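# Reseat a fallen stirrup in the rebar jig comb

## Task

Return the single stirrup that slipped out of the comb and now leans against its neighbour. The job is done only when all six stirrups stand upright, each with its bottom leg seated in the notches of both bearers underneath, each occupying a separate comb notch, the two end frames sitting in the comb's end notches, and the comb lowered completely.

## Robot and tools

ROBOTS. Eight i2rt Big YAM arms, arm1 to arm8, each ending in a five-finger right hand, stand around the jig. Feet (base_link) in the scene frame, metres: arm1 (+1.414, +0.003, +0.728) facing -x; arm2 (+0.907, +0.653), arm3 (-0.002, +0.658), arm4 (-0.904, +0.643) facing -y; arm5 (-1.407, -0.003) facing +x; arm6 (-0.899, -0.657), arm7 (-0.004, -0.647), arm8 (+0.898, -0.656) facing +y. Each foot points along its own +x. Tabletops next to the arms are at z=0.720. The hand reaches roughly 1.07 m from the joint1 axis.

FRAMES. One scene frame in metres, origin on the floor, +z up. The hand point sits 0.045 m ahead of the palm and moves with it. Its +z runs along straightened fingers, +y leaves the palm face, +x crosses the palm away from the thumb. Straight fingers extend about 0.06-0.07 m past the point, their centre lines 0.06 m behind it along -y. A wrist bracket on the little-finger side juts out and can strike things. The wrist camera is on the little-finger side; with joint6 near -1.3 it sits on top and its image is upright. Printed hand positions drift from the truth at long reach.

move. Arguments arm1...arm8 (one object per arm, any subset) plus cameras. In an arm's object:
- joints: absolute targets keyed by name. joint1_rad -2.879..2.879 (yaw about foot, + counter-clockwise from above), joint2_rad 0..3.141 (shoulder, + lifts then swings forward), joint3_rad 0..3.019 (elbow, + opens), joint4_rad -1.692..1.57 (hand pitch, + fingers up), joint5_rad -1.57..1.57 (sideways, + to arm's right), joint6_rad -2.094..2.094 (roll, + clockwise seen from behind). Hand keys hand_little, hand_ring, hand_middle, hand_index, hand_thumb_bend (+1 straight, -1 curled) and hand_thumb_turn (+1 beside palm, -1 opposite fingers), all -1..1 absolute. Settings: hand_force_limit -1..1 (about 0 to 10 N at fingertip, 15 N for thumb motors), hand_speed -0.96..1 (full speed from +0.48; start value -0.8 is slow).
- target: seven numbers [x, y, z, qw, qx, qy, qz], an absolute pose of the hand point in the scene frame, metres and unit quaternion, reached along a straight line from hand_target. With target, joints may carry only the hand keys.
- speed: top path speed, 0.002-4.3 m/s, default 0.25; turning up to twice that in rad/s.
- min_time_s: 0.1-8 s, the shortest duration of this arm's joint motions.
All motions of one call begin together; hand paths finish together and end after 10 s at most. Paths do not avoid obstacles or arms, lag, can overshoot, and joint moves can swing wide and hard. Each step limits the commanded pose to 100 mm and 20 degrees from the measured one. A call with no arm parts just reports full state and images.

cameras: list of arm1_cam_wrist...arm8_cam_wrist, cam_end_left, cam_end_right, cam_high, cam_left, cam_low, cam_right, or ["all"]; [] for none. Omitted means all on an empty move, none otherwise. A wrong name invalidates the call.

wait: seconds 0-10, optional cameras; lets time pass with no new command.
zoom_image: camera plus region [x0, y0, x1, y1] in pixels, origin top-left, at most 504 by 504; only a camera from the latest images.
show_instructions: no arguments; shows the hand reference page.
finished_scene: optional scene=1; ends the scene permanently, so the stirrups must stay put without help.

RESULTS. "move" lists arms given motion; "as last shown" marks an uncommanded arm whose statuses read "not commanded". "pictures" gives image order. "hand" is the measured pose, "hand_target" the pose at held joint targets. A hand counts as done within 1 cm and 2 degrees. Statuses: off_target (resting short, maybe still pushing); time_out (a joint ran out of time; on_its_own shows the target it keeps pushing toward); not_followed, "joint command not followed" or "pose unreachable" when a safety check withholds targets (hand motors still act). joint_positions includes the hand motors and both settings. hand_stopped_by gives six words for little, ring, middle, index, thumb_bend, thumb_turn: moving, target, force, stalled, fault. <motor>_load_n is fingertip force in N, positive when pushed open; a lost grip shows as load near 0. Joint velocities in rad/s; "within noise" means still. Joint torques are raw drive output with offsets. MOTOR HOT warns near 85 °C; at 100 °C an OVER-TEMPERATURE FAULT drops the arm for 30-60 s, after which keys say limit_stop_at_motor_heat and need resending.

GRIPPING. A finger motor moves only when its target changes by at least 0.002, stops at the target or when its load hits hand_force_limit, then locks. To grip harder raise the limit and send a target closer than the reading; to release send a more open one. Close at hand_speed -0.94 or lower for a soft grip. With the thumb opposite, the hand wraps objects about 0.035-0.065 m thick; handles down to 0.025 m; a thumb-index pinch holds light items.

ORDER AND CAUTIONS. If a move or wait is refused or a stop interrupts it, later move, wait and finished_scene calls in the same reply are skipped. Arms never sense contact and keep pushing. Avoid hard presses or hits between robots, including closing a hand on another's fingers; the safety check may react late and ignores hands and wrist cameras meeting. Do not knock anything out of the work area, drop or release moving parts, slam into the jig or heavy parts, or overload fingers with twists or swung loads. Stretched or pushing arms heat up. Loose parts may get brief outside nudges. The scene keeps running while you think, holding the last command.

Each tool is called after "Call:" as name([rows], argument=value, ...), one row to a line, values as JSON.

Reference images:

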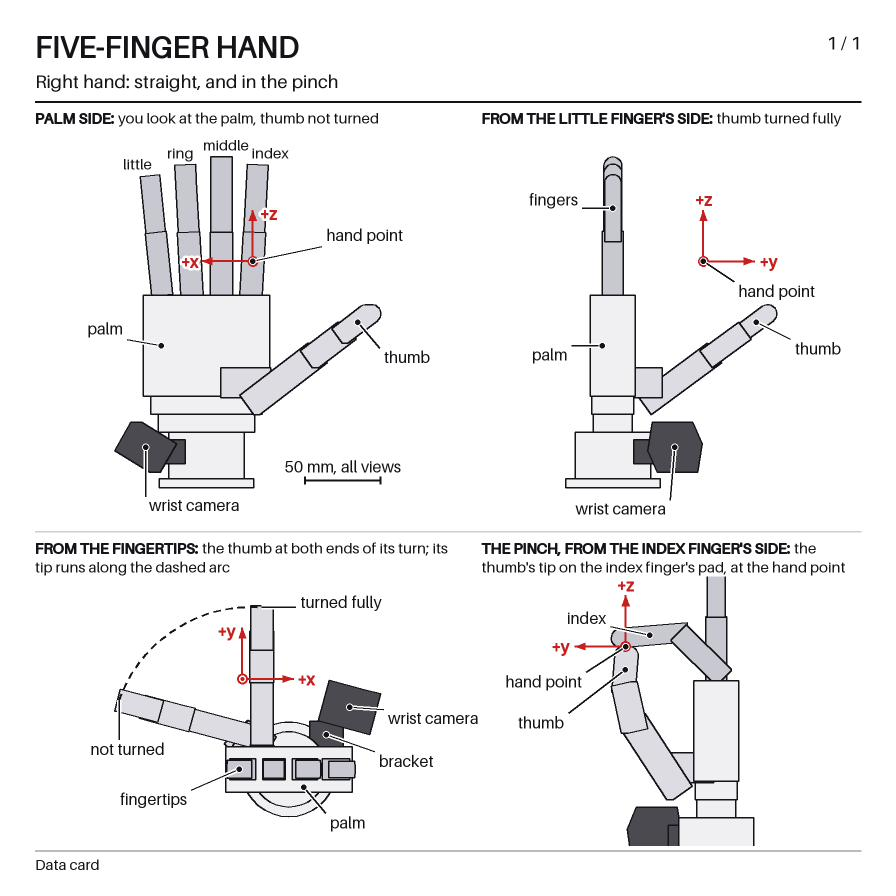

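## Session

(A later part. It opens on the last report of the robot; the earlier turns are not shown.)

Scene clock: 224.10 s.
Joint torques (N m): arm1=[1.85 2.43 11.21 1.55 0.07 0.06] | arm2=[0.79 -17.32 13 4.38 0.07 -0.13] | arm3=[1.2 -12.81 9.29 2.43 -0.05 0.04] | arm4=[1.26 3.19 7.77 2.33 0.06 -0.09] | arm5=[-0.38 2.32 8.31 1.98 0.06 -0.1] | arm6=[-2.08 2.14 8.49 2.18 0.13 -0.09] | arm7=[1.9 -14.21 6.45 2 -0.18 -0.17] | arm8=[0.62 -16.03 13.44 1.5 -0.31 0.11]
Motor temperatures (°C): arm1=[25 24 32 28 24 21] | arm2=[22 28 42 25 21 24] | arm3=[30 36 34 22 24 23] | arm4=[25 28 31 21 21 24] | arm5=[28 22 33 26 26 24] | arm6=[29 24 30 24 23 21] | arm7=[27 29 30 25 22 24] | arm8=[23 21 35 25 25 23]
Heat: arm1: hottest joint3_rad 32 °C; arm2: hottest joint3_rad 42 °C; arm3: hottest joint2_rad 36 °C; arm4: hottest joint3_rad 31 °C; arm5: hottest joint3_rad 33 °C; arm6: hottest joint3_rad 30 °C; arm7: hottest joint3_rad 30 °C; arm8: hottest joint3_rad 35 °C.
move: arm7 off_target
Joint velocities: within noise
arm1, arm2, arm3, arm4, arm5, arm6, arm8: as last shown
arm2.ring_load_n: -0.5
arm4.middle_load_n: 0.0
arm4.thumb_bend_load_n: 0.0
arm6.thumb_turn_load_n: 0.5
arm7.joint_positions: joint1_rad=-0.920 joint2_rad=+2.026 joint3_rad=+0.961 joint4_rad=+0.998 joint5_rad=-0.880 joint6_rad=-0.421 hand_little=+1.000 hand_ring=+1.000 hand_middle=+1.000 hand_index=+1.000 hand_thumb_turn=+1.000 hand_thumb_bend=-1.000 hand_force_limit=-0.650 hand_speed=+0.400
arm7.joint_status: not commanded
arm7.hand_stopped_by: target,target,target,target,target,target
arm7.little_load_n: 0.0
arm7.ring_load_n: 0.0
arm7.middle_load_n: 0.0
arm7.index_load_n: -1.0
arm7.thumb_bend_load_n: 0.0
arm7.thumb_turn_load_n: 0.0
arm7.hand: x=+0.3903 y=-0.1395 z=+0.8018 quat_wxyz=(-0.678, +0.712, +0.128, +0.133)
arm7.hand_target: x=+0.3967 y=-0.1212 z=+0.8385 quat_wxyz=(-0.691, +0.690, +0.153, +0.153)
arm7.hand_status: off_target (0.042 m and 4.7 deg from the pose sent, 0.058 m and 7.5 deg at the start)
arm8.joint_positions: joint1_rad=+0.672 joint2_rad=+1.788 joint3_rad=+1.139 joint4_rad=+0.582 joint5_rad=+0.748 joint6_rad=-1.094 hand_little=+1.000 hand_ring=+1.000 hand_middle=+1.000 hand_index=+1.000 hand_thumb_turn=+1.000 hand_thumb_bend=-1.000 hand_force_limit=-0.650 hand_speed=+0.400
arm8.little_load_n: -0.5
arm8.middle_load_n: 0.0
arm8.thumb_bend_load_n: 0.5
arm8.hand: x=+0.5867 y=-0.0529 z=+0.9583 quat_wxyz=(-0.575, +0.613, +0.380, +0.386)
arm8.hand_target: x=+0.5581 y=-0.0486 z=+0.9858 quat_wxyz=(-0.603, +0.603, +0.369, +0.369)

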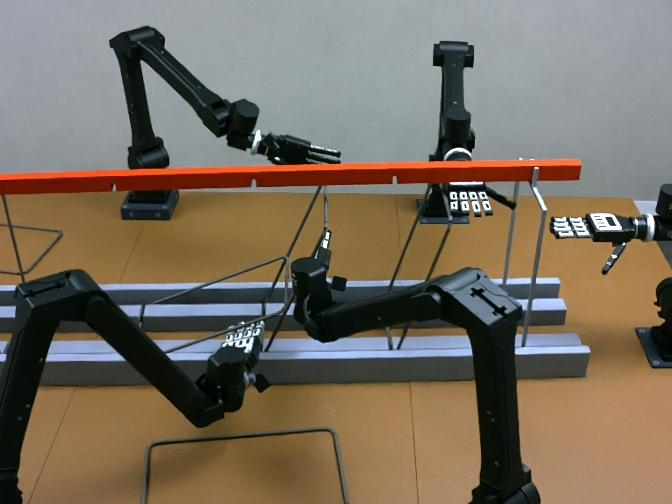

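Call:
move(arm7={"target": [0.393, -0.105, 0.872, 0.683, -0.683, -0.183, -0.183], "speed": 0.08}, cameras=["cam_right"])

Call:
zoom_image(camera="cam_right", region=[130, 180, 330, 380])

Scene clock: 225.47 s.
Joint torques (N m): arm1=[1.73 1.96 11.15 1.58 0.05 0.11] | arm2=[0.73 -17.32 13.01 4.37 0.07 -0.12] | arm3=[1.08 -12.69 9.31 2.4 -0.05 0.04] | arm4=[1.2 3.19 7.77 2.36 0.05 -0.09] | arm5=[-0.09 2.55 8.05 2.03 0.11 -0.05] | arm6=[-2.08 2.14 8.47 2.17 0.13 -0.08] | arm7=[1.96 -14.21 7.08 1.96 -0.55 -0.2] | arm8=[0.38 -16.21 13.2 1.51 -0.23 0.11]
Motor temperatures (°C): arm1=[25 24 32 28 24 21] | arm2=[22 28 42 25 21 24] | arm3=[30 36 34 22 24 23] | arm4=[25 28 31 21 21 24] | arm5=[28 22 33 26 26 24] | arm6=[29 24 30 24 23 21] | arm7=[27 29 30 25 21 24] | arm8=[23 21 35 25 25 23]
Heat: arm1: hottest joint3_rad 32 °C; arm2: hottest joint3_rad 42 °C; arm3: hottest joint2_rad 36 °C; arm4: hottest joint3_rad 31 °C; arm5: hottest joint3_rad 33 °C; arm6: hottest joint3_rad 30 °C; arm7: hottest joint3_rad 30 °C; arm8: hottest joint3_rad 35 °C.
move: arm7 off_target
Joint velocities: within noise
arm1, arm2, arm3, arm4, arm5, arm6, arm8: as last shown
arm1.index_load_n: -0.5
arm1.thumb_turn_load_n: -0.5
arm2.ring_load_n: 0.0
arm2.thumb_turn_load_n: -0.5
arm6.thumb_turn_load_n: 0.0
arm7.joint_positions: joint1_rad=-0.889 joint2_rad=+1.948 joint3_rad=+0.966 joint4_rad=+0.916 joint5_rad=-0.838 joint6_rad=-0.508 hand_little=+1.000 hand_ring=+1.000 hand_middle=+1.000 hand_index=+1.000 hand_thumb_turn=+1.000 hand_thumb_bend=-1.000 hand_force_limit=-0.650 hand_speed=+0.400
arm7.joint_status: not commanded
arm7.hand_stopped_by: target,target,target,target,target,target
arm7.little_load_n: 0.0
arm7.ring_load_n: 0.0
arm7.middle_load_n: 0.0
arm7.index_load_n: -1.0
arm7.thumb_bend_load_n: 0.0
arm7.thumb_turn_load_n: 0.0
arm7.hand: x=+0.3902 y=-0.1260 z=+0.8344 quat_wxyz=(-0.669, +0.707, +0.156, +0.167)
arm7.hand_target: x=+0.3917 y=-0.1065 z=+0.8723 quat_wxyz=(-0.683, +0.683, +0.183, +0.183)
arm7.hand_status: off_target (0.043 m and 4.8 deg from the pose sent, 0.078 m and 9.2 deg at the start)
arm8.joint_positions: joint1_rad=+0.677 joint2_rad=+1.788 joint3_rad=+1.142 joint4_rad=+0.582 joint5_rad=+0.746 joint6_rad=-1.094 hand_little=+1.000 hand_ring=+1.000 hand_middle=+1.000 hand_index=+1.000 hand_thumb_turn=+1.000 hand_thumb_bend=-1.000 hand_force_limit=-0.650 hand_speed=+0.400
arm8.little_load_n: 0.0
arm8.thumb_bend_load_n: 0.0
arm8.hand: x=+0.5828 y=-0.0536 z=+0.9598 quat_wxyz=(-0.577, +0.612, +0.381, +0.384)
arm8.hand_target: x=+0.5580 y=-0.0486 z=+0.9857 quat_wxyz=(-0.603, +0.603, +0.370, +0.369)

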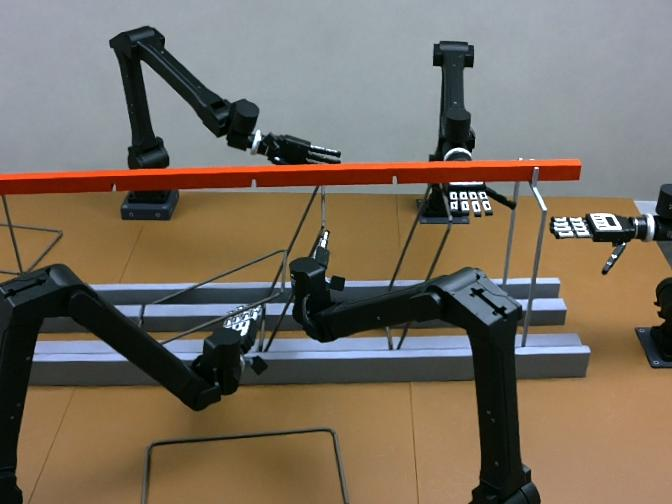

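Scaled by 2.520 from the camera's image (finer frame: 960x720).

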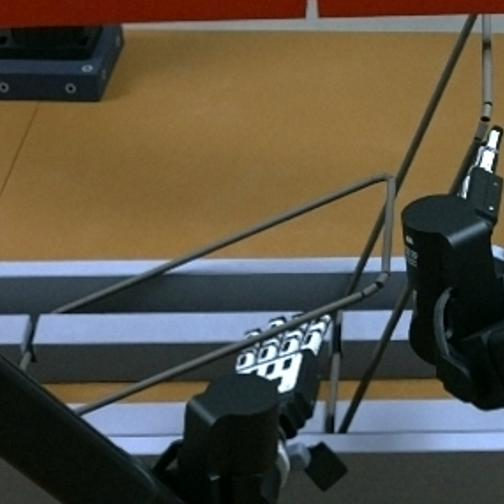

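Call:
move(arm7={"target": [0.373, -0.1, 0.91, 0.6645, -0.6645, -0.2418, -0.2418], "speed": 0.1}, cameras=["cam_right"])

Call:
zoom_image(camera="cam_right", region=[130, 180, 330, 380])

Scene clock: 227.30 s.
Joint torques (N m): arm1=[1.73 3.08 11.38 1.43 0.07 0.05] | arm2=[0.79 -17.32 13 4.37 0.07 -0.13] | arm3=[1.08 -12.63 9.29 2.43 -0.06 0.07] | arm4=[1.2 3.14 7.77 2.26 0.05 -0.09] | arm5=[-0.09 2.37 8.12 2.06 0.06 -0.04] | arm6=[-2.32 2.02 8.53 2.21 0.11 -0.07] | arm7=[2.67 -14.45 5.16 2.43 -0.78 -0.45] | arm8=[0.44 -16.21 13.2 1.46 -0.2 0.1]
Motor temperatures (°C): arm1=[25 24 32 28 24 21] | arm2=[22 28 42 25 21 24] | arm3=[30 36 34 22 24 23] | arm4=[25 28 31 21 21 23] | arm5=[28 22 33 26 26 24] | arm6=[29 24 30 24 23 21] | arm7=[27 29 30 25 21 24] | arm8=[23 21 35 25 25 23]
Heat: arm1: hottest joint3_rad 32 °C; arm2: hottest joint3_rad 42 °C; arm3: hottest joint2_rad 36 °C; arm4: hottest joint3_rad 31 °C; arm5: hottest joint3_rad 33 °C; arm6: hottest joint3_rad 30 °C; arm7: hottest joint3_rad 30 °C; arm8: hottest joint3_rad 35 °C.
move: arm7 off_target
Joint velocities: within noise
arm1, arm2, arm3, arm4, arm5, arm6, arm8: as last shown
arm1.index_load_n: 0.0
arm1.thumb_turn_load_n: 0.0
arm2.thumb_turn_load_n: 0.0
arm3.thumb_turn_load_n: 0.5
arm7.joint_positions: joint1_rad=-0.847 joint2_rad=+1.850 joint3_rad=+0.958 joint4_rad=+0.841 joint5_rad=-0.783 joint6_rad=-0.657 hand_little=+1.000 hand_ring=+1.000 hand_middle=+1.000 hand_index=+1.000 hand_thumb_turn=+1.000 hand_thumb_bend=-1.000 hand_force_limit=-0.650 hand_speed=+0.400
arm7.joint_status: not commanded
arm7.hand_stopped_by: target,target,target,target,target,target
arm7.little_load_n: -2.5
arm7.ring_load_n: 0.0
arm7.middle_load_n: 0.0
arm7.index_load_n: 0.0
arm7.thumb_bend_load_n: 0.0
arm7.thumb_turn_load_n: 0.0
arm7.hand: x=+0.3850 y=-0.1131 z=+0.8763 quat_wxyz=(-0.655, +0.691, +0.207, +0.226)
arm7.hand_target: x=+0.3729 y=-0.1005 z=+0.9094 quat_wxyz=(-0.665, +0.664, +0.241, +0.242)
arm7.hand_status: off_target (0.038 m and 5.4 deg from the pose sent, 0.082 m and 14.0 deg at the start)
arm8.hand: x=+0.5826 y=-0.0537 z=+0.9598 quat_wxyz=(-0.577, +0.611, +0.381, +0.384)
arm8.hand_target: x=+0.5580 y=-0.0487 z=+0.9857 quat_wxyz=(-0.603, +0.603, +0.369, +0.369)

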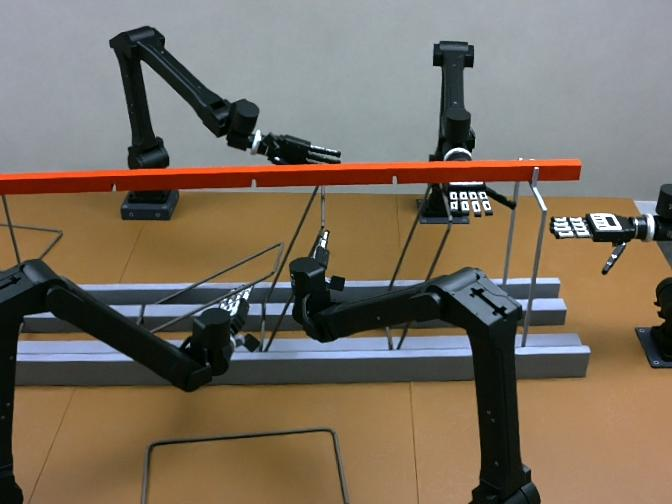

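Scaled by 2.520 from the camera's image (finer frame: 960x720).

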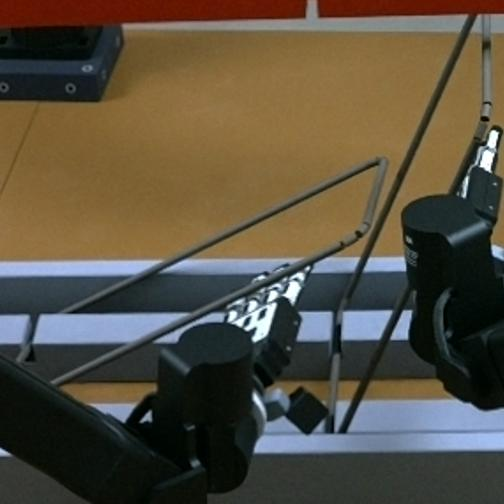

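Call:
wait(seconds=0.1, cameras=["arm3_cam_wrist", "cam_high", "cam_low", "cam_left", "arm7_cam_wrist"])

Call:
zoom_image(camera="cam_low", region=[200, 150, 600, 450])

Scene clock: 227.93 s.
Joint torques (N m): arm1=[1.55 3.19 11.26 1.62 0.1 0.05] | arm2=[0.79 -17.38 13.01 4.37 0.07 -0.13] | arm3=[0.91 -12.63 9.31 2.45 -0.06 0.05] | arm4=[1.14 3.19 7.75 2.35 0.03 -0.09] | arm5=[-0.21 2.49 8.21 2.02 0.08 -0.03] | arm6=[-1.85 2.08 8.47 2.18 0.12 -0.09] | arm7=[2.55 -14.33 5.15 2.43 -0.78 -0.43] | arm8=[0.21 -16.03 13.18 1.44 -0.22 0.11]
Motor temperatures (°C): arm1=[25 24 32 28 24 21] | arm2=[22 28 42 25 21 24] | arm3=[30 36 34 22 24 23] | arm4=[25 28 31 21 21 23] | arm5=[28 22 33 26 26 24] | arm6=[29 24 30 24 23 21] | arm7=[27 29 30 25 21 24] | arm8=[23 21 35 25 25 23]
Heat: arm1: hottest joint3_rad 32 °C; arm2: hottest joint3_rad 42 °C; arm3: hottest joint2_rad 36 °C; arm4: hottest joint3_rad 31 °C; arm5: hottest joint3_rad 33 °C; arm6: hottest joint3_rad 30 °C; arm7: hottest joint3_rad 30 °C; arm8: hottest joint3_rad 35 °C.
Joint velocities: within noise
arm1.joint_positions: joint1_rad=-0.095 joint2_rad=+0.083 joint3_rad=+0.371 joint4_rad=-0.273 joint5_rad=-0.083 joint6_rad=-0.008 hand_little=+1.000 hand_ring=+1.000 hand_middle=+1.000 hand_index=+1.000 hand_thumb_turn=+1.000 hand_thumb_bend=+1.000 hand_force_limit=+0.000 hand_speed=-0.500
arm1.joint_status: not commanded
arm1.hand_stopped_by: fault,target,target,target,target,target
arm1.little_load_n: 0.0
arm1.ring_load_n: 0.0
arm1.middle_load_n: 0.0
arm1.index_load_n: 0.0
arm1.thumb_bend_load_n: 0.0
arm1.thumb_turn_load_n: -0.5
arm1.hand: x=+1.1281 y=-0.0168 z=+1.0092 quat_wxyz=(+0.508, -0.496, -0.496, +0.500)
arm1.hand_target: x=+1.1297 y=-0.0199 z=+1.0001 quat_wxyz=(+0.500, -0.500, -0.500, +0.500)
arm1.hand_status: not commanded
arm2.joint_positions: joint1_rad=-0.098 joint2_rad=+1.422 joint3_rad=+1.208 joint4_rad=+0.182 joint5_rad=-0.070 joint6_rad=+0.017 hand_little=+1.000 hand_ring=+1.000 hand_middle=+1.000 hand_index=+1.000 hand_thumb_turn=+1.000 hand_thumb_bend=+1.000 hand_force_limit=+0.000 hand_speed=-0.800
arm2.joint_status: not commanded
arm2.hand_stopped_by: target,target,target,target,target,target
arm2.little_load_n: 0.0
arm2.ring_load_n: 0.0
arm2.middle_load_n: 0.0
arm2.index_load_n: 0.0
arm2.thumb_bend_load_n: 0.0
arm2.thumb_turn_load_n: -0.5
arm2.hand: x=+0.8993 y=-0.0129 z=+1.0984 quat_wxyz=(-0.006, -0.010, -0.714, +0.700)
arm2.hand_target: x=+0.9031 y=+0.0024 z=+1.1966 quat_wxyz=(+0.000, +0.000, -0.646, +0.763)
arm2.hand_status: not commanded
arm3.joint_positions: joint1_rad=+0.826 joint2_rad=+1.482 joint3_rad=+1.120 joint4_rad=-0.081 joint5_rad=-0.711 joint6_rad=-1.868 hand_little=+1.000 hand_ring=+1.000 hand_middle=+1.000 hand_index=+1.000 hand_thumb_turn=-1.000 hand_thumb_bend=-0.500 hand_force_limit=-0.500 hand_speed=+0.200
arm3.joint_status: not commanded
arm3.hand_stopped_by: target,target,target,target,target,target
arm3.little_load_n: 0.0
arm3.ring_load_n: 0.0
arm3.middle_load_n: 0.5
arm3.index_load_n: 0.0
arm3.thumb_bend_load_n: 0.0
arm3.thumb_turn_load_n: 0.0
arm3.hand: x=+0.5173 y=+0.2651 z=+1.0151 quat_wxyz=(-0.002, +0.813, -0.003, +0.582)
arm3.hand_target: x=+0.5200 y=+0.2700 z=+1.0201 quat_wxyz=(+0.000, +0.809, +0.000, +0.588)
arm3.hand_status: not commanded
arm4.joint_positions: joint1_rad=+0.384 joint2_rad=+0.552 joint3_rad=+1.350 joint4_rad=-1.286 joint5_rad=+0.102 joint6_rad=-0.981 hand_little=+1.000 hand_ring=+1.000 hand_middle=+1.000 hand_index=+1.000 hand_thumb_turn=+1.000 hand_thumb_bend=+1.000 hand_force_limit=+0.000 hand_speed=-0.800
arm4.joint_status: not commanded
arm4.hand_stopped_by: target,target,target,target,target,target
arm4.little_load_n: 0.0
arm4.ring_load_n: 0.0
arm4.middle_load_n: 0.0
arm4.index_load_n: 0.0
arm4.thumb_bend_load_n: 0.0
arm4.thumb_turn_load_n: 0.0
arm4.hand: x=-0.8792 y=+0.4314 z=+1.2836 quat_wxyz=(+0.195, +0.515, -0.683, +0.479)
arm4.hand_target: x=-0.8796 y=+0.4322 z=+1.2924 quat_wxyz=(+0.197, +0.511, -0.679, +0.488)
arm4.hand_status: not commanded
arm5.joint_positions: joint1_rad=+0.098 joint2_rad=+0.650 joint3_rad=+1.435 joint4_rad=-1.275 joint5_rad=+0.139 joint6_rad=-1.336 hand_little=+1.000 hand_ring=+1.000 hand_middle=+1.000 hand_index=+1.000 hand_thumb_turn=+1.000 hand_thumb_bend=+1.000 hand_force_limit=+0.000 hand_speed=-0.800
arm5.joint_status: not commanded
arm5.hand_stopped_by: target,target,target,target,target,target
arm5.little_load_n: 0.0
arm5.ring_load_n: 0.0
arm5.middle_load_n: 0.0
arm5.index_load_n: 0.0
arm5.thumb_bend_load_n: 0.0
arm5.thumb_turn_load_n: 0.0
arm5.hand: x=-1.1677 y=-0.0576 z=+1.2974 quat_wxyz=(-0.025, +0.847, -0.095, +0.522)
arm5.hand_target: x=-1.1690 y=-0.0577 z=+1.3064 quat_wxyz=(-0.027, +0.842, -0.095, +0.531)
arm5.hand_status: not commanded
arm6.joint_positions: joint1_rad=-0.123 joint2_rad=+0.630 joint3_rad=+1.447 joint4_rad=-1.200 joint5_rad=+0.216 joint6_rad=-1.427 hand_little=+1.000 hand_ring=+1.000 hand_middle=+1.000 hand_index=+1.000 hand_thumb_turn=+1.000 hand_thumb_bend=+1.000 hand_force_limit=+0.000 hand_speed=-0.800
arm6.joint_status: not commanded
arm6.hand_stopped_by: target,target,target,target,target,target
arm6.little_load_n: 0.0
arm6.ring_load_n: 0.0
arm6.middle_load_n: 0.0
arm6.index_load_n: 0.0
arm6.thumb_bend_load_n: 0.0
arm6.thumb_turn_load_n: 0.0
arm6.hand: x=-0.7750 y=-0.4274 z=+1.2815 quat_wxyz=(-0.330, +0.693, +0.455, +0.451)
arm6.hand_target: x=-0.7752 y=-0.4293 z=+1.2898 quat_wxyz=(-0.337, +0.690, +0.451, +0.456)
arm6.hand_status: not commanded
arm7.joint_positions: joint1_rad=-0.847 joint2_rad=+1.850 joint3_rad=+0.958 joint4_rad=+0.841 joint5_rad=-0.783 joint6_rad=-0.657 hand_little=+1.000 hand_ring=+1.000 hand_middle=+1.000 hand_index=+1.000 hand_thumb_turn=+1.000 hand_thumb_bend=-1.000 hand_force_limit=-0.650 hand_speed=+0.400
arm7.joint_status: not commanded
arm7.hand_stopped_by: target,target,target,target,target,target
arm7.little_load_n: -2.5
arm7.ring_load_n: 0.0
arm7.middle_load_n: 0.0
arm7.index_load_n: 0.0
arm7.thumb_bend_load_n: 0.0
arm7.thumb_turn_load_n: 0.0
arm7.hand: x=+0.3850 y=-0.1131 z=+0.8763 quat_wxyz=(-0.655, +0.691, +0.207, +0.226)
arm7.hand_target: x=+0.3729 y=-0.1005 z=+0.9094 quat_wxyz=(-0.665, +0.664, +0.241, +0.242)
arm7.hand_status: off_target (0.038 m and 5.4 deg from the pose sent, 0.082 m and 14.0 deg at the start)
arm8.joint_positions: joint1_rad=+0.677 joint2_rad=+1.788 joint3_rad=+1.142 joint4_rad=+0.582 joint5_rad=+0.746 joint6_rad=-1.094 hand_little=+1.000 hand_ring=+1.000 hand_middle=+1.000 hand_index=+1.000 hand_thumb_turn=+1.000 hand_thumb_bend=-1.000 hand_force_limit=-0.650 hand_speed=+0.400
arm8.joint_status: not commanded
arm8.hand_stopped_by: target,target,target,target,target,target
arm8.little_load_n: 0.0
arm8.ring_load_n: 0.0
arm8.middle_load_n: 0.0
arm8.index_load_n: 0.0
arm8.thumb_bend_load_n: 0.0
arm8.thumb_turn_load_n: 0.0
arm8.hand: x=+0.5826 y=-0.0537 z=+0.9598 quat_wxyz=(-0.577, +0.611, +0.381, +0.384)
arm8.hand_target: x=+0.5580 y=-0.0487 z=+0.9857 quat_wxyz=(-0.603, +0.603, +0.369, +0.369)
arm8.hand_status: not commanded
wait: 0.10 s; at rest from the start
pictures: arm3_cam_wrist, arm7_cam_wrist, cam_high, cam_left, cam_low

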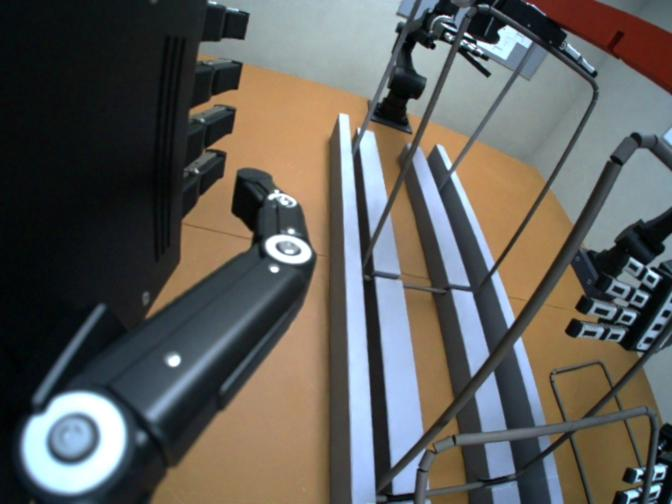

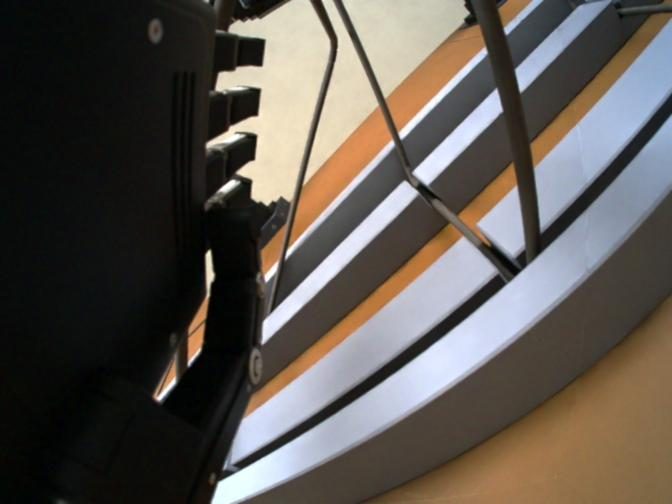

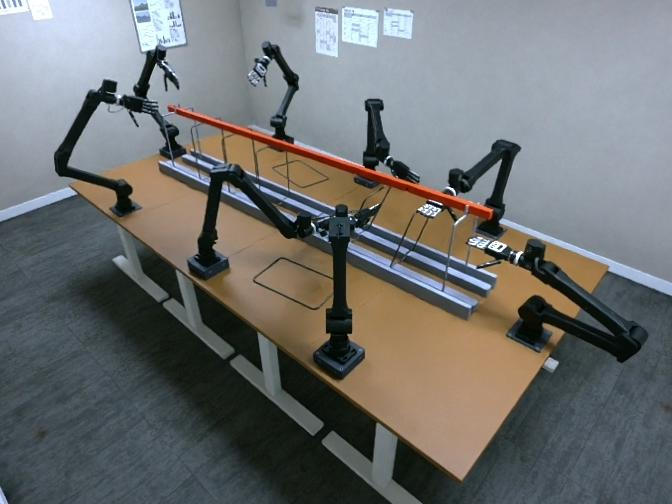

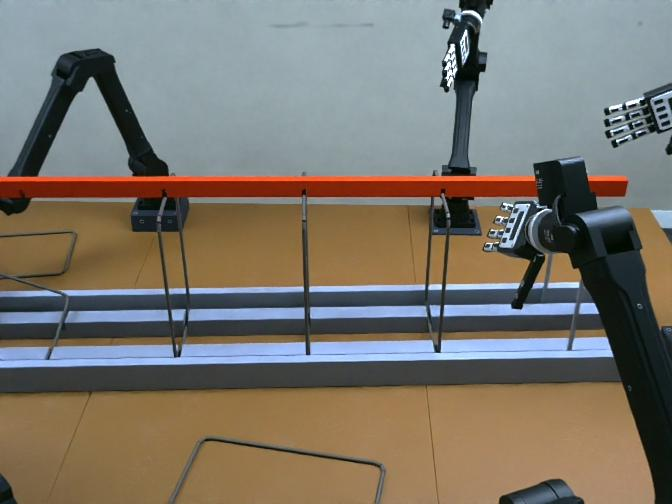

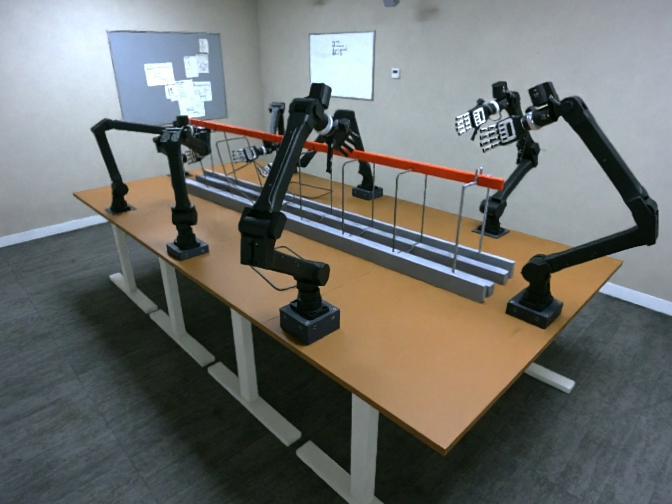

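Scaled by 1.260 from the camera's image (finer frame: 960x720).

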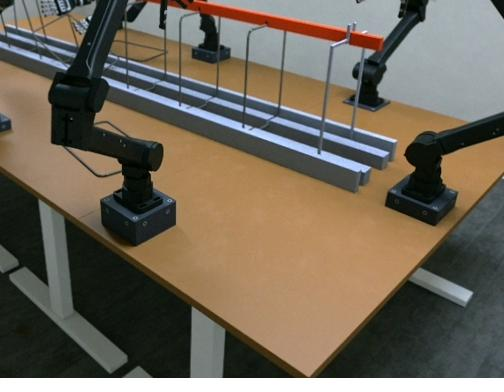

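Call:
zoom_image(camera="cam_left", region=[0, 170, 240, 400])

Call:
zoom_image(camera="arm3_cam_wrist", region=[340, 340, 672, 504])

Scaled by 2.100 from the camera's image (finer frame: 960x720).

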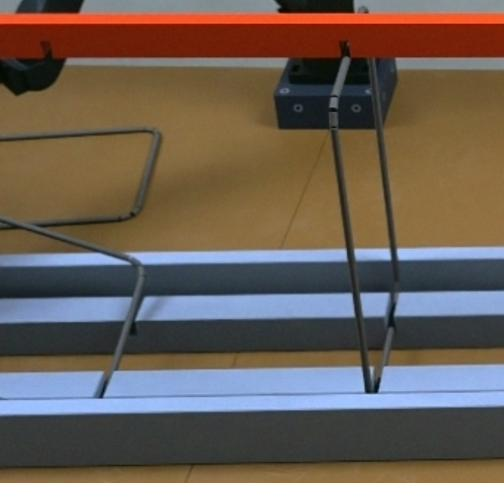

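Scaled by 1.518 from the camera's image (finer frame: 960x720).

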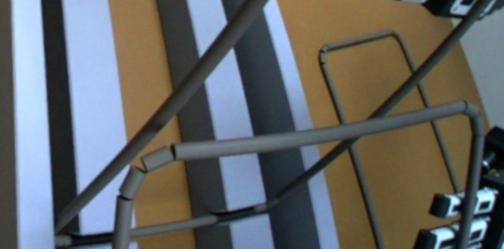

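Call:
move(arm7={"target": [0.396, -0.125, 0.838, 0.6903, -0.6903, -0.1530, -0.1530], "speed": 0.06}, arm3={"target": [0.42, 0.36, 1.0, 0.1228, 0.1228, 0.6964, -0.6964], "speed": 0.25, "joints": {"hand_thumb_bend": 1}}, cameras=["cam_right", "cam_left", "arm3_cam_wrist"])

Call:
zoom_image(camera="cam_left", region=[0, 170, 240, 400])

Scene clock: 236.10 s.
Joint torques (N m): arm1=[1.79 2.08 11.15 1.74 0.12 0.09] | arm2=[0.79 -17.32 13.01 4.36 0.07 -0.13] | arm3=[1.03 -9.29 11.6 0.84 -0.07 0.06] | arm4=[1.2 3.19 7.72 2.3 0.05 -0.1] | arm5=[-0.26 2.37 8.14 2.03 0.08 -0.05] | arm6=[-2.14 1.9 8.53 2.17 0.12 -0.09] | arm7=[0.26 -12.28 6.09 3.25 -0.44 0.11] | arm8=[0.26 -16.03 13.2 1.51 -0.22 0.11]
Motor temperatures (°C): arm1=[25 24 32 28 24 21] | arm2=[22 28 42 25 21 24] | arm3=[30 36 34 22 24 23] | arm4=[25 28 31 21 21 23] | arm5=[28 22 33 26 26 24] | arm6=[29 24 30 24 23 21] | arm7=[27 29 30 25 22 24] | arm8=[23 22 35 25 25 23]
Heat: arm1: hottest joint3_rad 32 °C; arm2: hottest joint3_rad 42 °C; arm3: hottest joint2_rad 36 °C; arm4: hottest joint3_rad 31 °C; arm5: hottest joint3_rad 33 °C; arm6: hottest joint3_rad 30 °C; arm7: hottest joint3_rad 30 °C; arm8: hottest joint3_rad 35 °C.
move: arm3 off_target; arm7 off_target
Joint velocities: within noise
arm1, arm2, arm4, arm5, arm6, arm8: as last shown
arm1.thumb_turn_load_n: 0.0
arm3.joint_positions: joint1_rad=+1.312 joint2_rad=+1.371 joint3_rad=+0.662 joint4_rad=+0.673 joint5_rad=+1.306 joint6_rad=+0.324 hand_little=+1.000 hand_ring=+1.000 hand_middle=+1.000 hand_index=+1.000 hand_thumb_turn=-1.000 hand_thumb_bend=+1.000 hand_force_limit=-0.500 hand_speed=+0.200
arm3.joint_status: all done
arm3.hand_stopped_by: target,target,target,target,target,target
arm3.little_load_n: -0.5
arm3.ring_load_n: 0.0
arm3.middle_load_n: 0.0
arm3.index_load_n: 0.0
arm3.thumb_bend_load_n: 0.0
arm3.thumb_turn_load_n: 0.0
arm3.hand: x=+0.4042 y=+0.3598 z=+0.9737 quat_wxyz=(-0.098, -0.108, -0.703, +0.696)
arm3.hand_target: x=+0.4188 y=+0.3606 z=+1.0001 quat_wxyz=(-0.123, -0.123, -0.696, +0.697)
arm3.hand_status: off_target (0.031 m and 3.4 deg from the pose sent, 0.137 m and 144.1 deg at the start)
arm4.little_load_n: 0.5
arm7.joint_positions: joint1_rad=-0.903 joint2_rad=+1.988 joint3_rad=+0.958 joint4_rad=+0.971 joint5_rad=-0.880 joint6_rad=-0.455 hand_little=+1.000 hand_ring=+1.000 hand_middle=+1.000 hand_index=+1.000 hand_thumb_turn=+1.000 hand_thumb_bend=-1.000 hand_force_limit=-0.650 hand_speed=+0.400
arm7.joint_status: not commanded
arm7.hand_stopped_by: target,target,target,target,target,target
arm7.little_load_n: 0.0
arm7.ring_load_n: 0.0
arm7.middle_load_n: 0.0
arm7.index_load_n: -1.0
arm7.thumb_bend_load_n: 0.0
arm7.thumb_turn_load_n: 0.0
arm7.hand: x=+0.3839 y=-0.1328 z=+0.8177 quat_wxyz=(-0.678, +0.706, +0.147, +0.141)
arm7.hand_target: x=+0.3955 y=-0.1257 z=+0.8382 quat_wxyz=(-0.690, +0.691, +0.153, +0.153)
arm7.hand_status: off_target (0.025 m and 2.8 deg from the pose sent, 0.042 m and 11.2 deg at the start)
arm8.thumb_turn_load_n: -0.5
arm8.hand_target: x=+0.5581 y=-0.0486 z=+0.9857 quat_wxyz=(-0.603, +0.603, +0.369, +0.369)
pictures: arm3_cam_wrist, cam_left, cam_right

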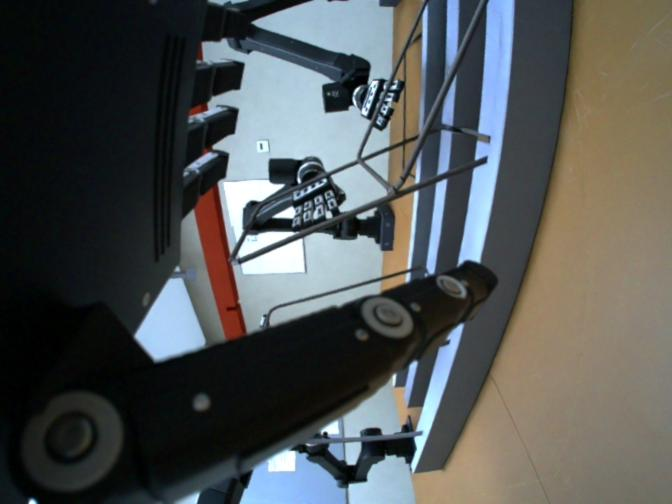

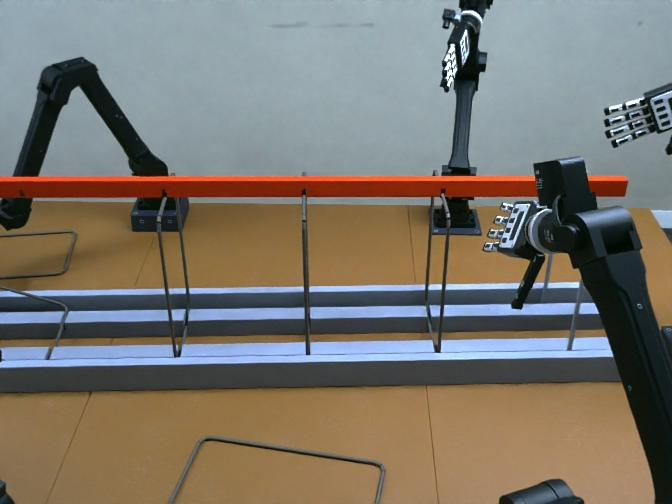

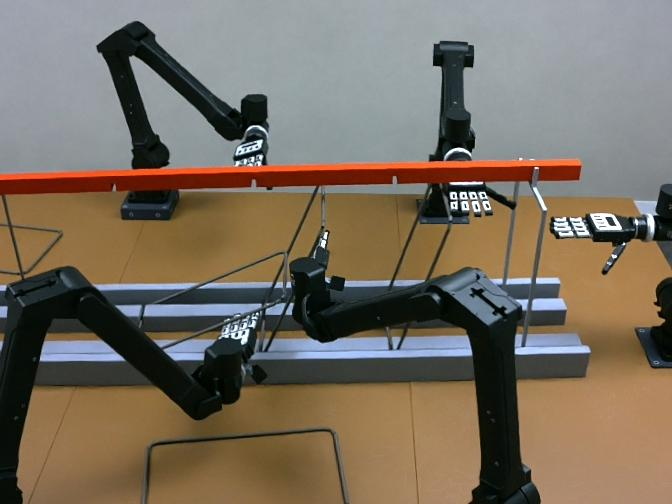

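Scaled by 2.100 from the camera's image (finer frame: 960x720).

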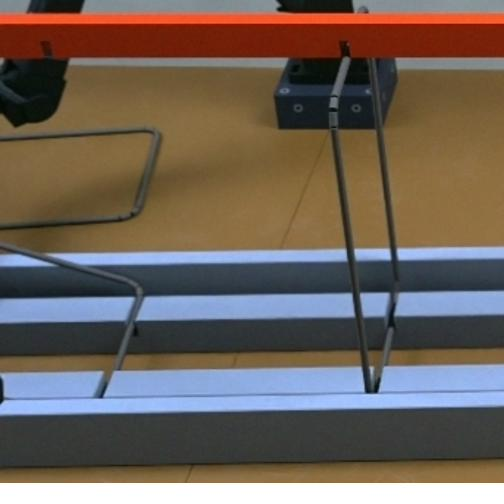

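Call:
move(arm7={"target": [0.398, -0.13, 0.805, 0.6964, -0.6964, -0.1228, -0.1228], "speed": 0.06}, arm3={"target": [0.415, 0.34, 0.86, 0.1228, 0.1228, 0.6964, -0.6964], "speed": 0.2, "joints": {"hand_speed": 0.4, "hand_thumb_turn": 1}}, cameras=["cam_right", "cam_left", "arm3_cam_wrist"])

Call:
zoom_image(camera="cam_left", region=[0, 170, 240, 400])

Scene clock: 238.10 s.
Joint torques (N m): arm1=[1.67 2.2 11.14 1.48 0.08 0.04] | arm2=[0.79 -17.32 13.03 4.37 0.07 -0.13] | arm3=[-0.62 -9.7 5.07 1.91 -0.07 -0.08] | arm4=[1.08 3.14 7.75 2.33 0.05 -0.09] | arm5=[0.09 2.37 8.18 2.11 0.08 -0.02] | arm6=[-2.02 2.08 8.49 2.14 0.12 -0.08] | arm7=[0.21 -11.63 5.6 2.86 -0.3 0.05] | arm8=[0.44 -16.21 13.18 1.5 -0.23 0.11]
Motor temperatures (°C): arm1=[25 24 32 28 24 21] | arm2=[22 28 42 25 21 24] | arm3=[30 36 34 22 24 23] | arm4=[25 28 31 21 21 23] | arm5=[28 22 33 26 26 24] | arm6=[29 24 30 24 23 21] | arm7=[27 29 30 25 22 24] | arm8=[23 22 35 25 25 23]
Heat: arm1: hottest joint3_rad 32 °C; arm2: hottest joint3_rad 42 °C; arm3: hottest joint2_rad 36 °C; arm4: hottest joint3_rad 31 °C; arm5: hottest joint3_rad 33 °C; arm6: hottest joint3_rad 30 °C; arm7: hottest joint3_rad 30 °C; arm8: hottest joint3_rad 35 °C.
move: arm3 done; arm7 off_target
Joint velocities: within noise
arm1, arm2, arm4, arm5, arm6, arm8: as last shown
arm1.thumb_turn_load_n: -0.5
arm3.joint_positions: joint1_rad=+1.279 joint2_rad=+1.733 joint3_rad=+0.608 joint4_rad=+1.129 joint5_rad=+1.251 joint6_rad=+0.350 hand_little=+1.000 hand_ring=+1.000 hand_middle=+1.000 hand_index=+1.000 hand_thumb_turn=+1.000 hand_thumb_bend=+1.000 hand_force_limit=-0.500 hand_speed=+0.400
arm3.joint_status: all done
arm3.hand_stopped_by: target,target,target,target,target,target
arm3.little_load_n: 0.0
arm3.ring_load_n: 0.0
arm3.middle_load_n: 0.0
arm3.index_load_n: 0.0
arm3.thumb_bend_load_n: 0.0
arm3.thumb_turn_load_n: -0.5
arm3.hand: x=+0.4195 y=+0.3452 z=+0.8641 quat_wxyz=(-0.129, -0.122, -0.697, +0.695)
arm3.hand_target: x=+0.4150 y=+0.3401 z=+0.8600 quat_wxyz=(-0.123, -0.123, -0.697, +0.696)
arm3.hand_status: done (0.008 m and 0.7 deg from the pose sent, 0.116 m and 3.4 deg at the start)
arm4.little_load_n: 0.0
arm5.index_load_n: 0.5
arm6.thumb_turn_load_n: -0.5
arm7.joint_positions: joint1_rad=-0.919 joint2_rad=+2.064 joint3_rad=+0.974 joint4_rad=+1.053 joint5_rad=-0.899 joint6_rad=-0.359 hand_little=+1.000 hand_ring=+1.000 hand_middle=+1.000 hand_index=+1.000 hand_thumb_turn=+1.000 hand_thumb_bend=-1.000 hand_force_limit=-0.650 hand_speed=+0.400
arm7.joint_status: not commanded
arm7.hand_stopped_by: target,target,target,target,target,target
arm7.little_load_n: 0.0
arm7.ring_load_n: 0.0
arm7.middle_load_n: 0.0
arm7.index_load_n: 0.0
arm7.thumb_bend_load_n: 0.0
arm7.thumb_turn_load_n: -0.5
arm7.hand: x=+0.3861 y=-0.1359 z=+0.7942 quat_wxyz=(-0.688, +0.707, +0.119, +0.114)
arm7.hand_target: x=+0.3977 y=-0.1305 z=+0.8052 quat_wxyz=(-0.696, +0.697, +0.123, +0.123)
arm7.hand_status: off_target (0.017 m and 1.9 deg from the pose sent, 0.019 m and 4.3 deg at the start)
arm8.ring_load_n: -0.5
arm8.thumb_turn_load_n: 0.0
pictures: arm3_cam_wrist, cam_left, cam_right

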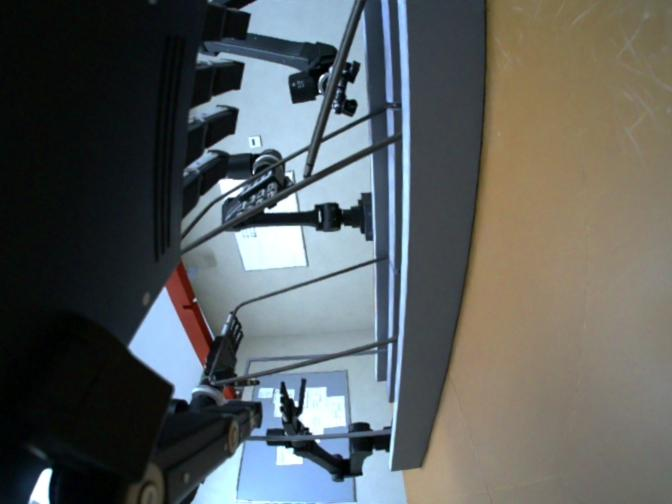

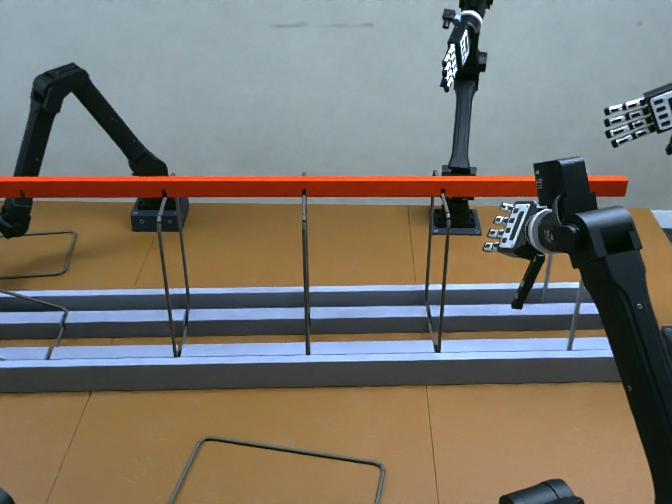

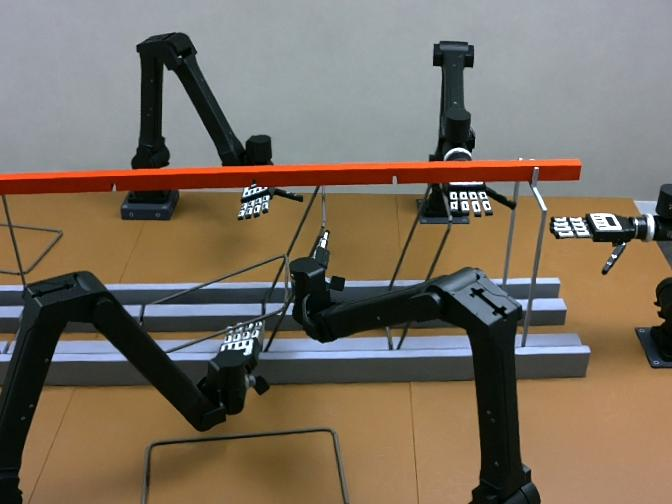

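Scaled by 2.100 from the camera's image (finer frame: 960x720).

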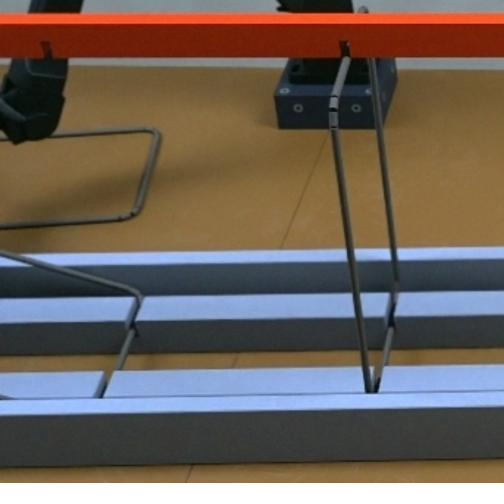

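Call:
move(arm7={"target": [0.398, -0.135, 0.785, 0.6964, -0.6964, -0.1228, -0.1228], "speed": 0.06}, arm3={"target": [0.395, 0.33, 0.79, 0.1228, 0.1228, 0.6964, -0.6964], "speed": 0.15, "joints": {"hand_thumb_bend": -1}}, cameras=["cam_right", "cam_left", "arm3_cam_wrist"])

Call:
zoom_image(camera="cam_left", region=[0, 170, 240, 400])

Call:
zoom_image(camera="cam_right", region=[130, 180, 350, 380])

Scene clock: 239.97 s.
Joint torques (N m): arm1=[1.67 1.9 11.34 1.55 0.07 0.09] | arm2=[0.79 -17.32 13.01 4.37 0.08 -0.13] | arm3=[-0.5 -10.58 3.07 2 -0.11 -0.14] | arm4=[1.2 3.19 7.75 2.33 0.05 -0.1] | arm5=[-0.03 2.02 8.1 2.07 0.07 -0.04] | arm6=[-1.96 2.08 8.46 2.19 0.12 -0.08] | arm7=[0.21 -11.99 5.19 2.86 -0.3 0.06] | arm8=[0.38 -15.91 13.18 1.44 -0.22 0.11]
Motor temperatures (°C): arm1=[25 24 32 28 24 21] | arm2=[22 28 42 25 21 24] | arm3=[30 36 33 22 23 23] | arm4=[25 28 31 21 21 23] | arm5=[28 22 33 26 26 24] | arm6=[29 24 30 24 23 21] | arm7=[27 29 30 25 21 24] | arm8=[23 22 35 25 25 23]
Heat: arm1: hottest joint3_rad 32 °C; arm2: hottest joint3_rad 42 °C; arm3: hottest joint2_rad 36 °C; arm4: hottest joint3_rad 31 °C; arm5: hottest joint3_rad 33 °C; arm6: hottest joint3_rad 30 °C; arm7: hottest joint3_rad 30 °C; arm8: hottest joint3_rad 35 °C.
move: arm3 done; arm7 off_target
Joint velocities: within noise
arm1, arm2, arm4, arm5, arm6, arm8: as last shown
arm1.middle_load_n: -0.5
arm2.thumb_turn_load_n: 0.0
arm3.joint_positions: joint1_rad=+1.236 joint2_rad=+1.966 joint3_rad=+0.577 joint4_rad=+1.391 joint5_rad=+1.208 joint6_rad=+0.350 hand_little=+1.000 hand_ring=+1.000 hand_middle=+1.000 hand_index=+1.000 hand_thumb_turn=+1.000 hand_thumb_bend=-1.000 hand_force_limit=-0.500 hand_speed=+0.400
arm3.joint_status: all done
arm3.hand_stopped_by: target,target,target,target,target,target
arm3.little_load_n: 0.0
arm3.ring_load_n: 0.0
arm3.middle_load_n: 0.0
arm3.index_load_n: -0.5
arm3.thumb_bend_load_n: 0.0
arm3.thumb_turn_load_n: 0.0
arm3.hand: x=+0.3994 y=+0.3350 z=+0.7928 quat_wxyz=(-0.127, -0.121, -0.698, +0.695)
arm3.hand_target: x=+0.3949 y=+0.3301 z=+0.7901 quat_wxyz=(-0.123, -0.123, -0.697, +0.696)
arm3.hand_status: done (0.007 m and 0.6 deg from the pose sent, 0.080 m and 0.7 deg at the start)
arm5.index_load_n: 0.0
arm6.thumb_bend_load_n: 0.5
arm6.thumb_turn_load_n: 0.0
arm7.joint_positions: joint1_rad=-0.926 joint2_rad=+2.112 joint3_rad=+0.974 joint4_rad=+1.102 joint5_rad=-0.907 joint6_rad=-0.359 hand_little=+1.000 hand_ring=+1.000 hand_middle=+1.000 hand_index=+1.000 hand_thumb_turn=+1.000 hand_thumb_bend=-1.000 hand_force_limit=-0.650 hand_speed=+0.400
arm7.joint_status: not commanded
arm7.hand_stopped_by: target,target,target,target,target,target
arm7.little_load_n: 0.0
arm7.ring_load_n: 0.0
arm7.middle_load_n: 0.0
arm7.index_load_n: 0.0
arm7.thumb_bend_load_n: 0.0
arm7.thumb_turn_load_n: 0.0
arm7.hand: x=+0.3865 y=-0.1401 z=+0.7747 quat_wxyz=(-0.688, +0.706, +0.120, +0.114)
arm7.hand_target: x=+0.3977 y=-0.1354 z=+0.7852 quat_wxyz=(-0.696, +0.697, +0.123, +0.123)
arm7.hand_status: off_target (0.016 m and 1.8 deg from the pose sent, 0.015 m and 1.9 deg at the start)
arm8.ring_load_n: 0.0
arm8.index_load_n: -0.5
arm8.thumb_bend_load_n: 0.5
pictures: arm3_cam_wrist, cam_left, cam_right

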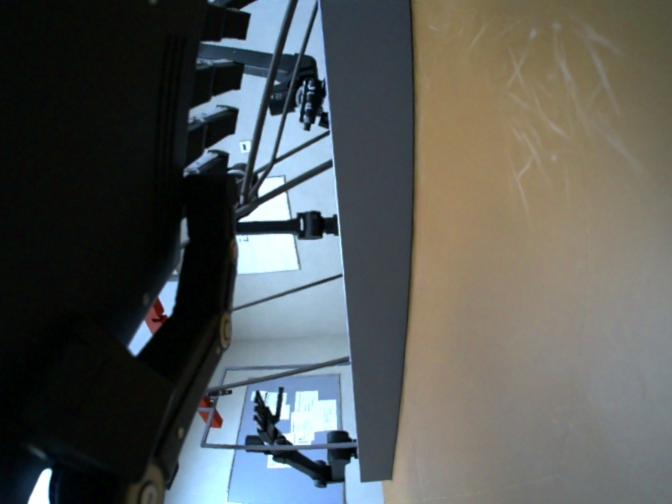

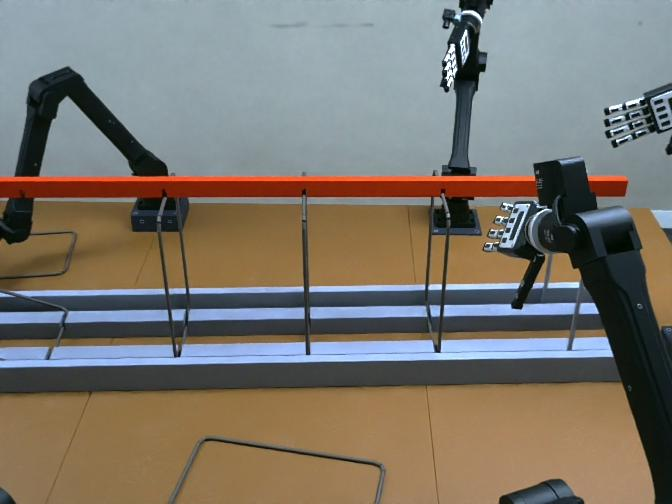

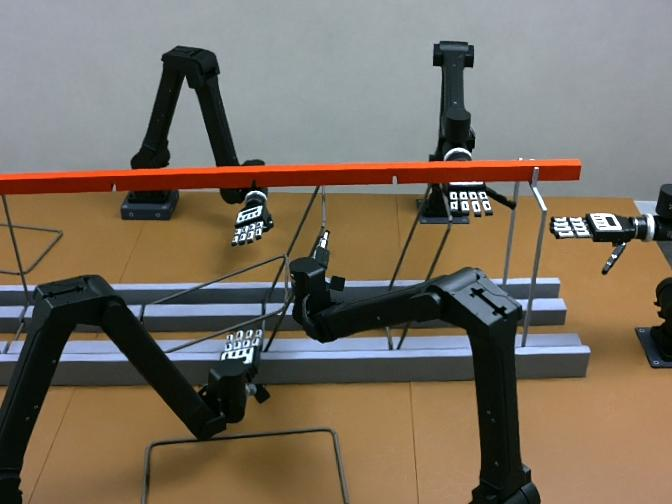

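Scaled by 2.100 from the camera's image (finer frame: 960x720).

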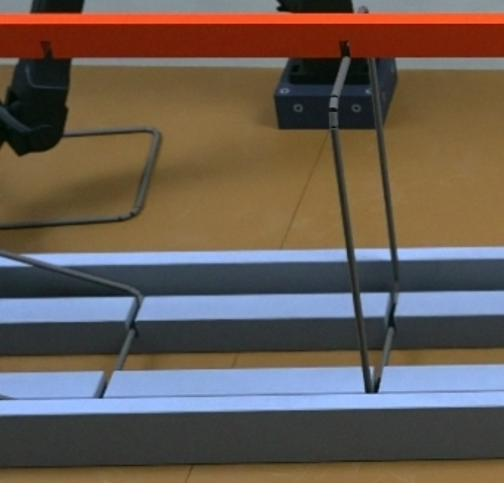

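Scaled by 2.291 from the camera's image (finer frame: 960x720).

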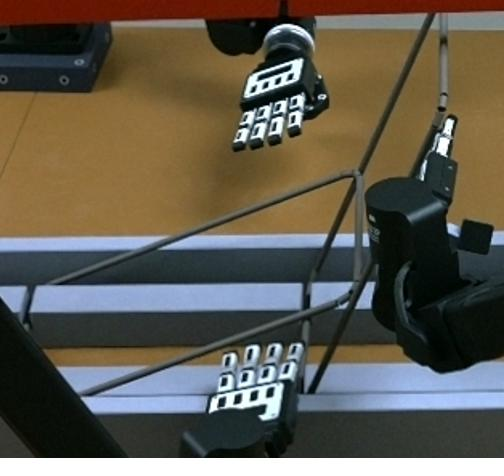

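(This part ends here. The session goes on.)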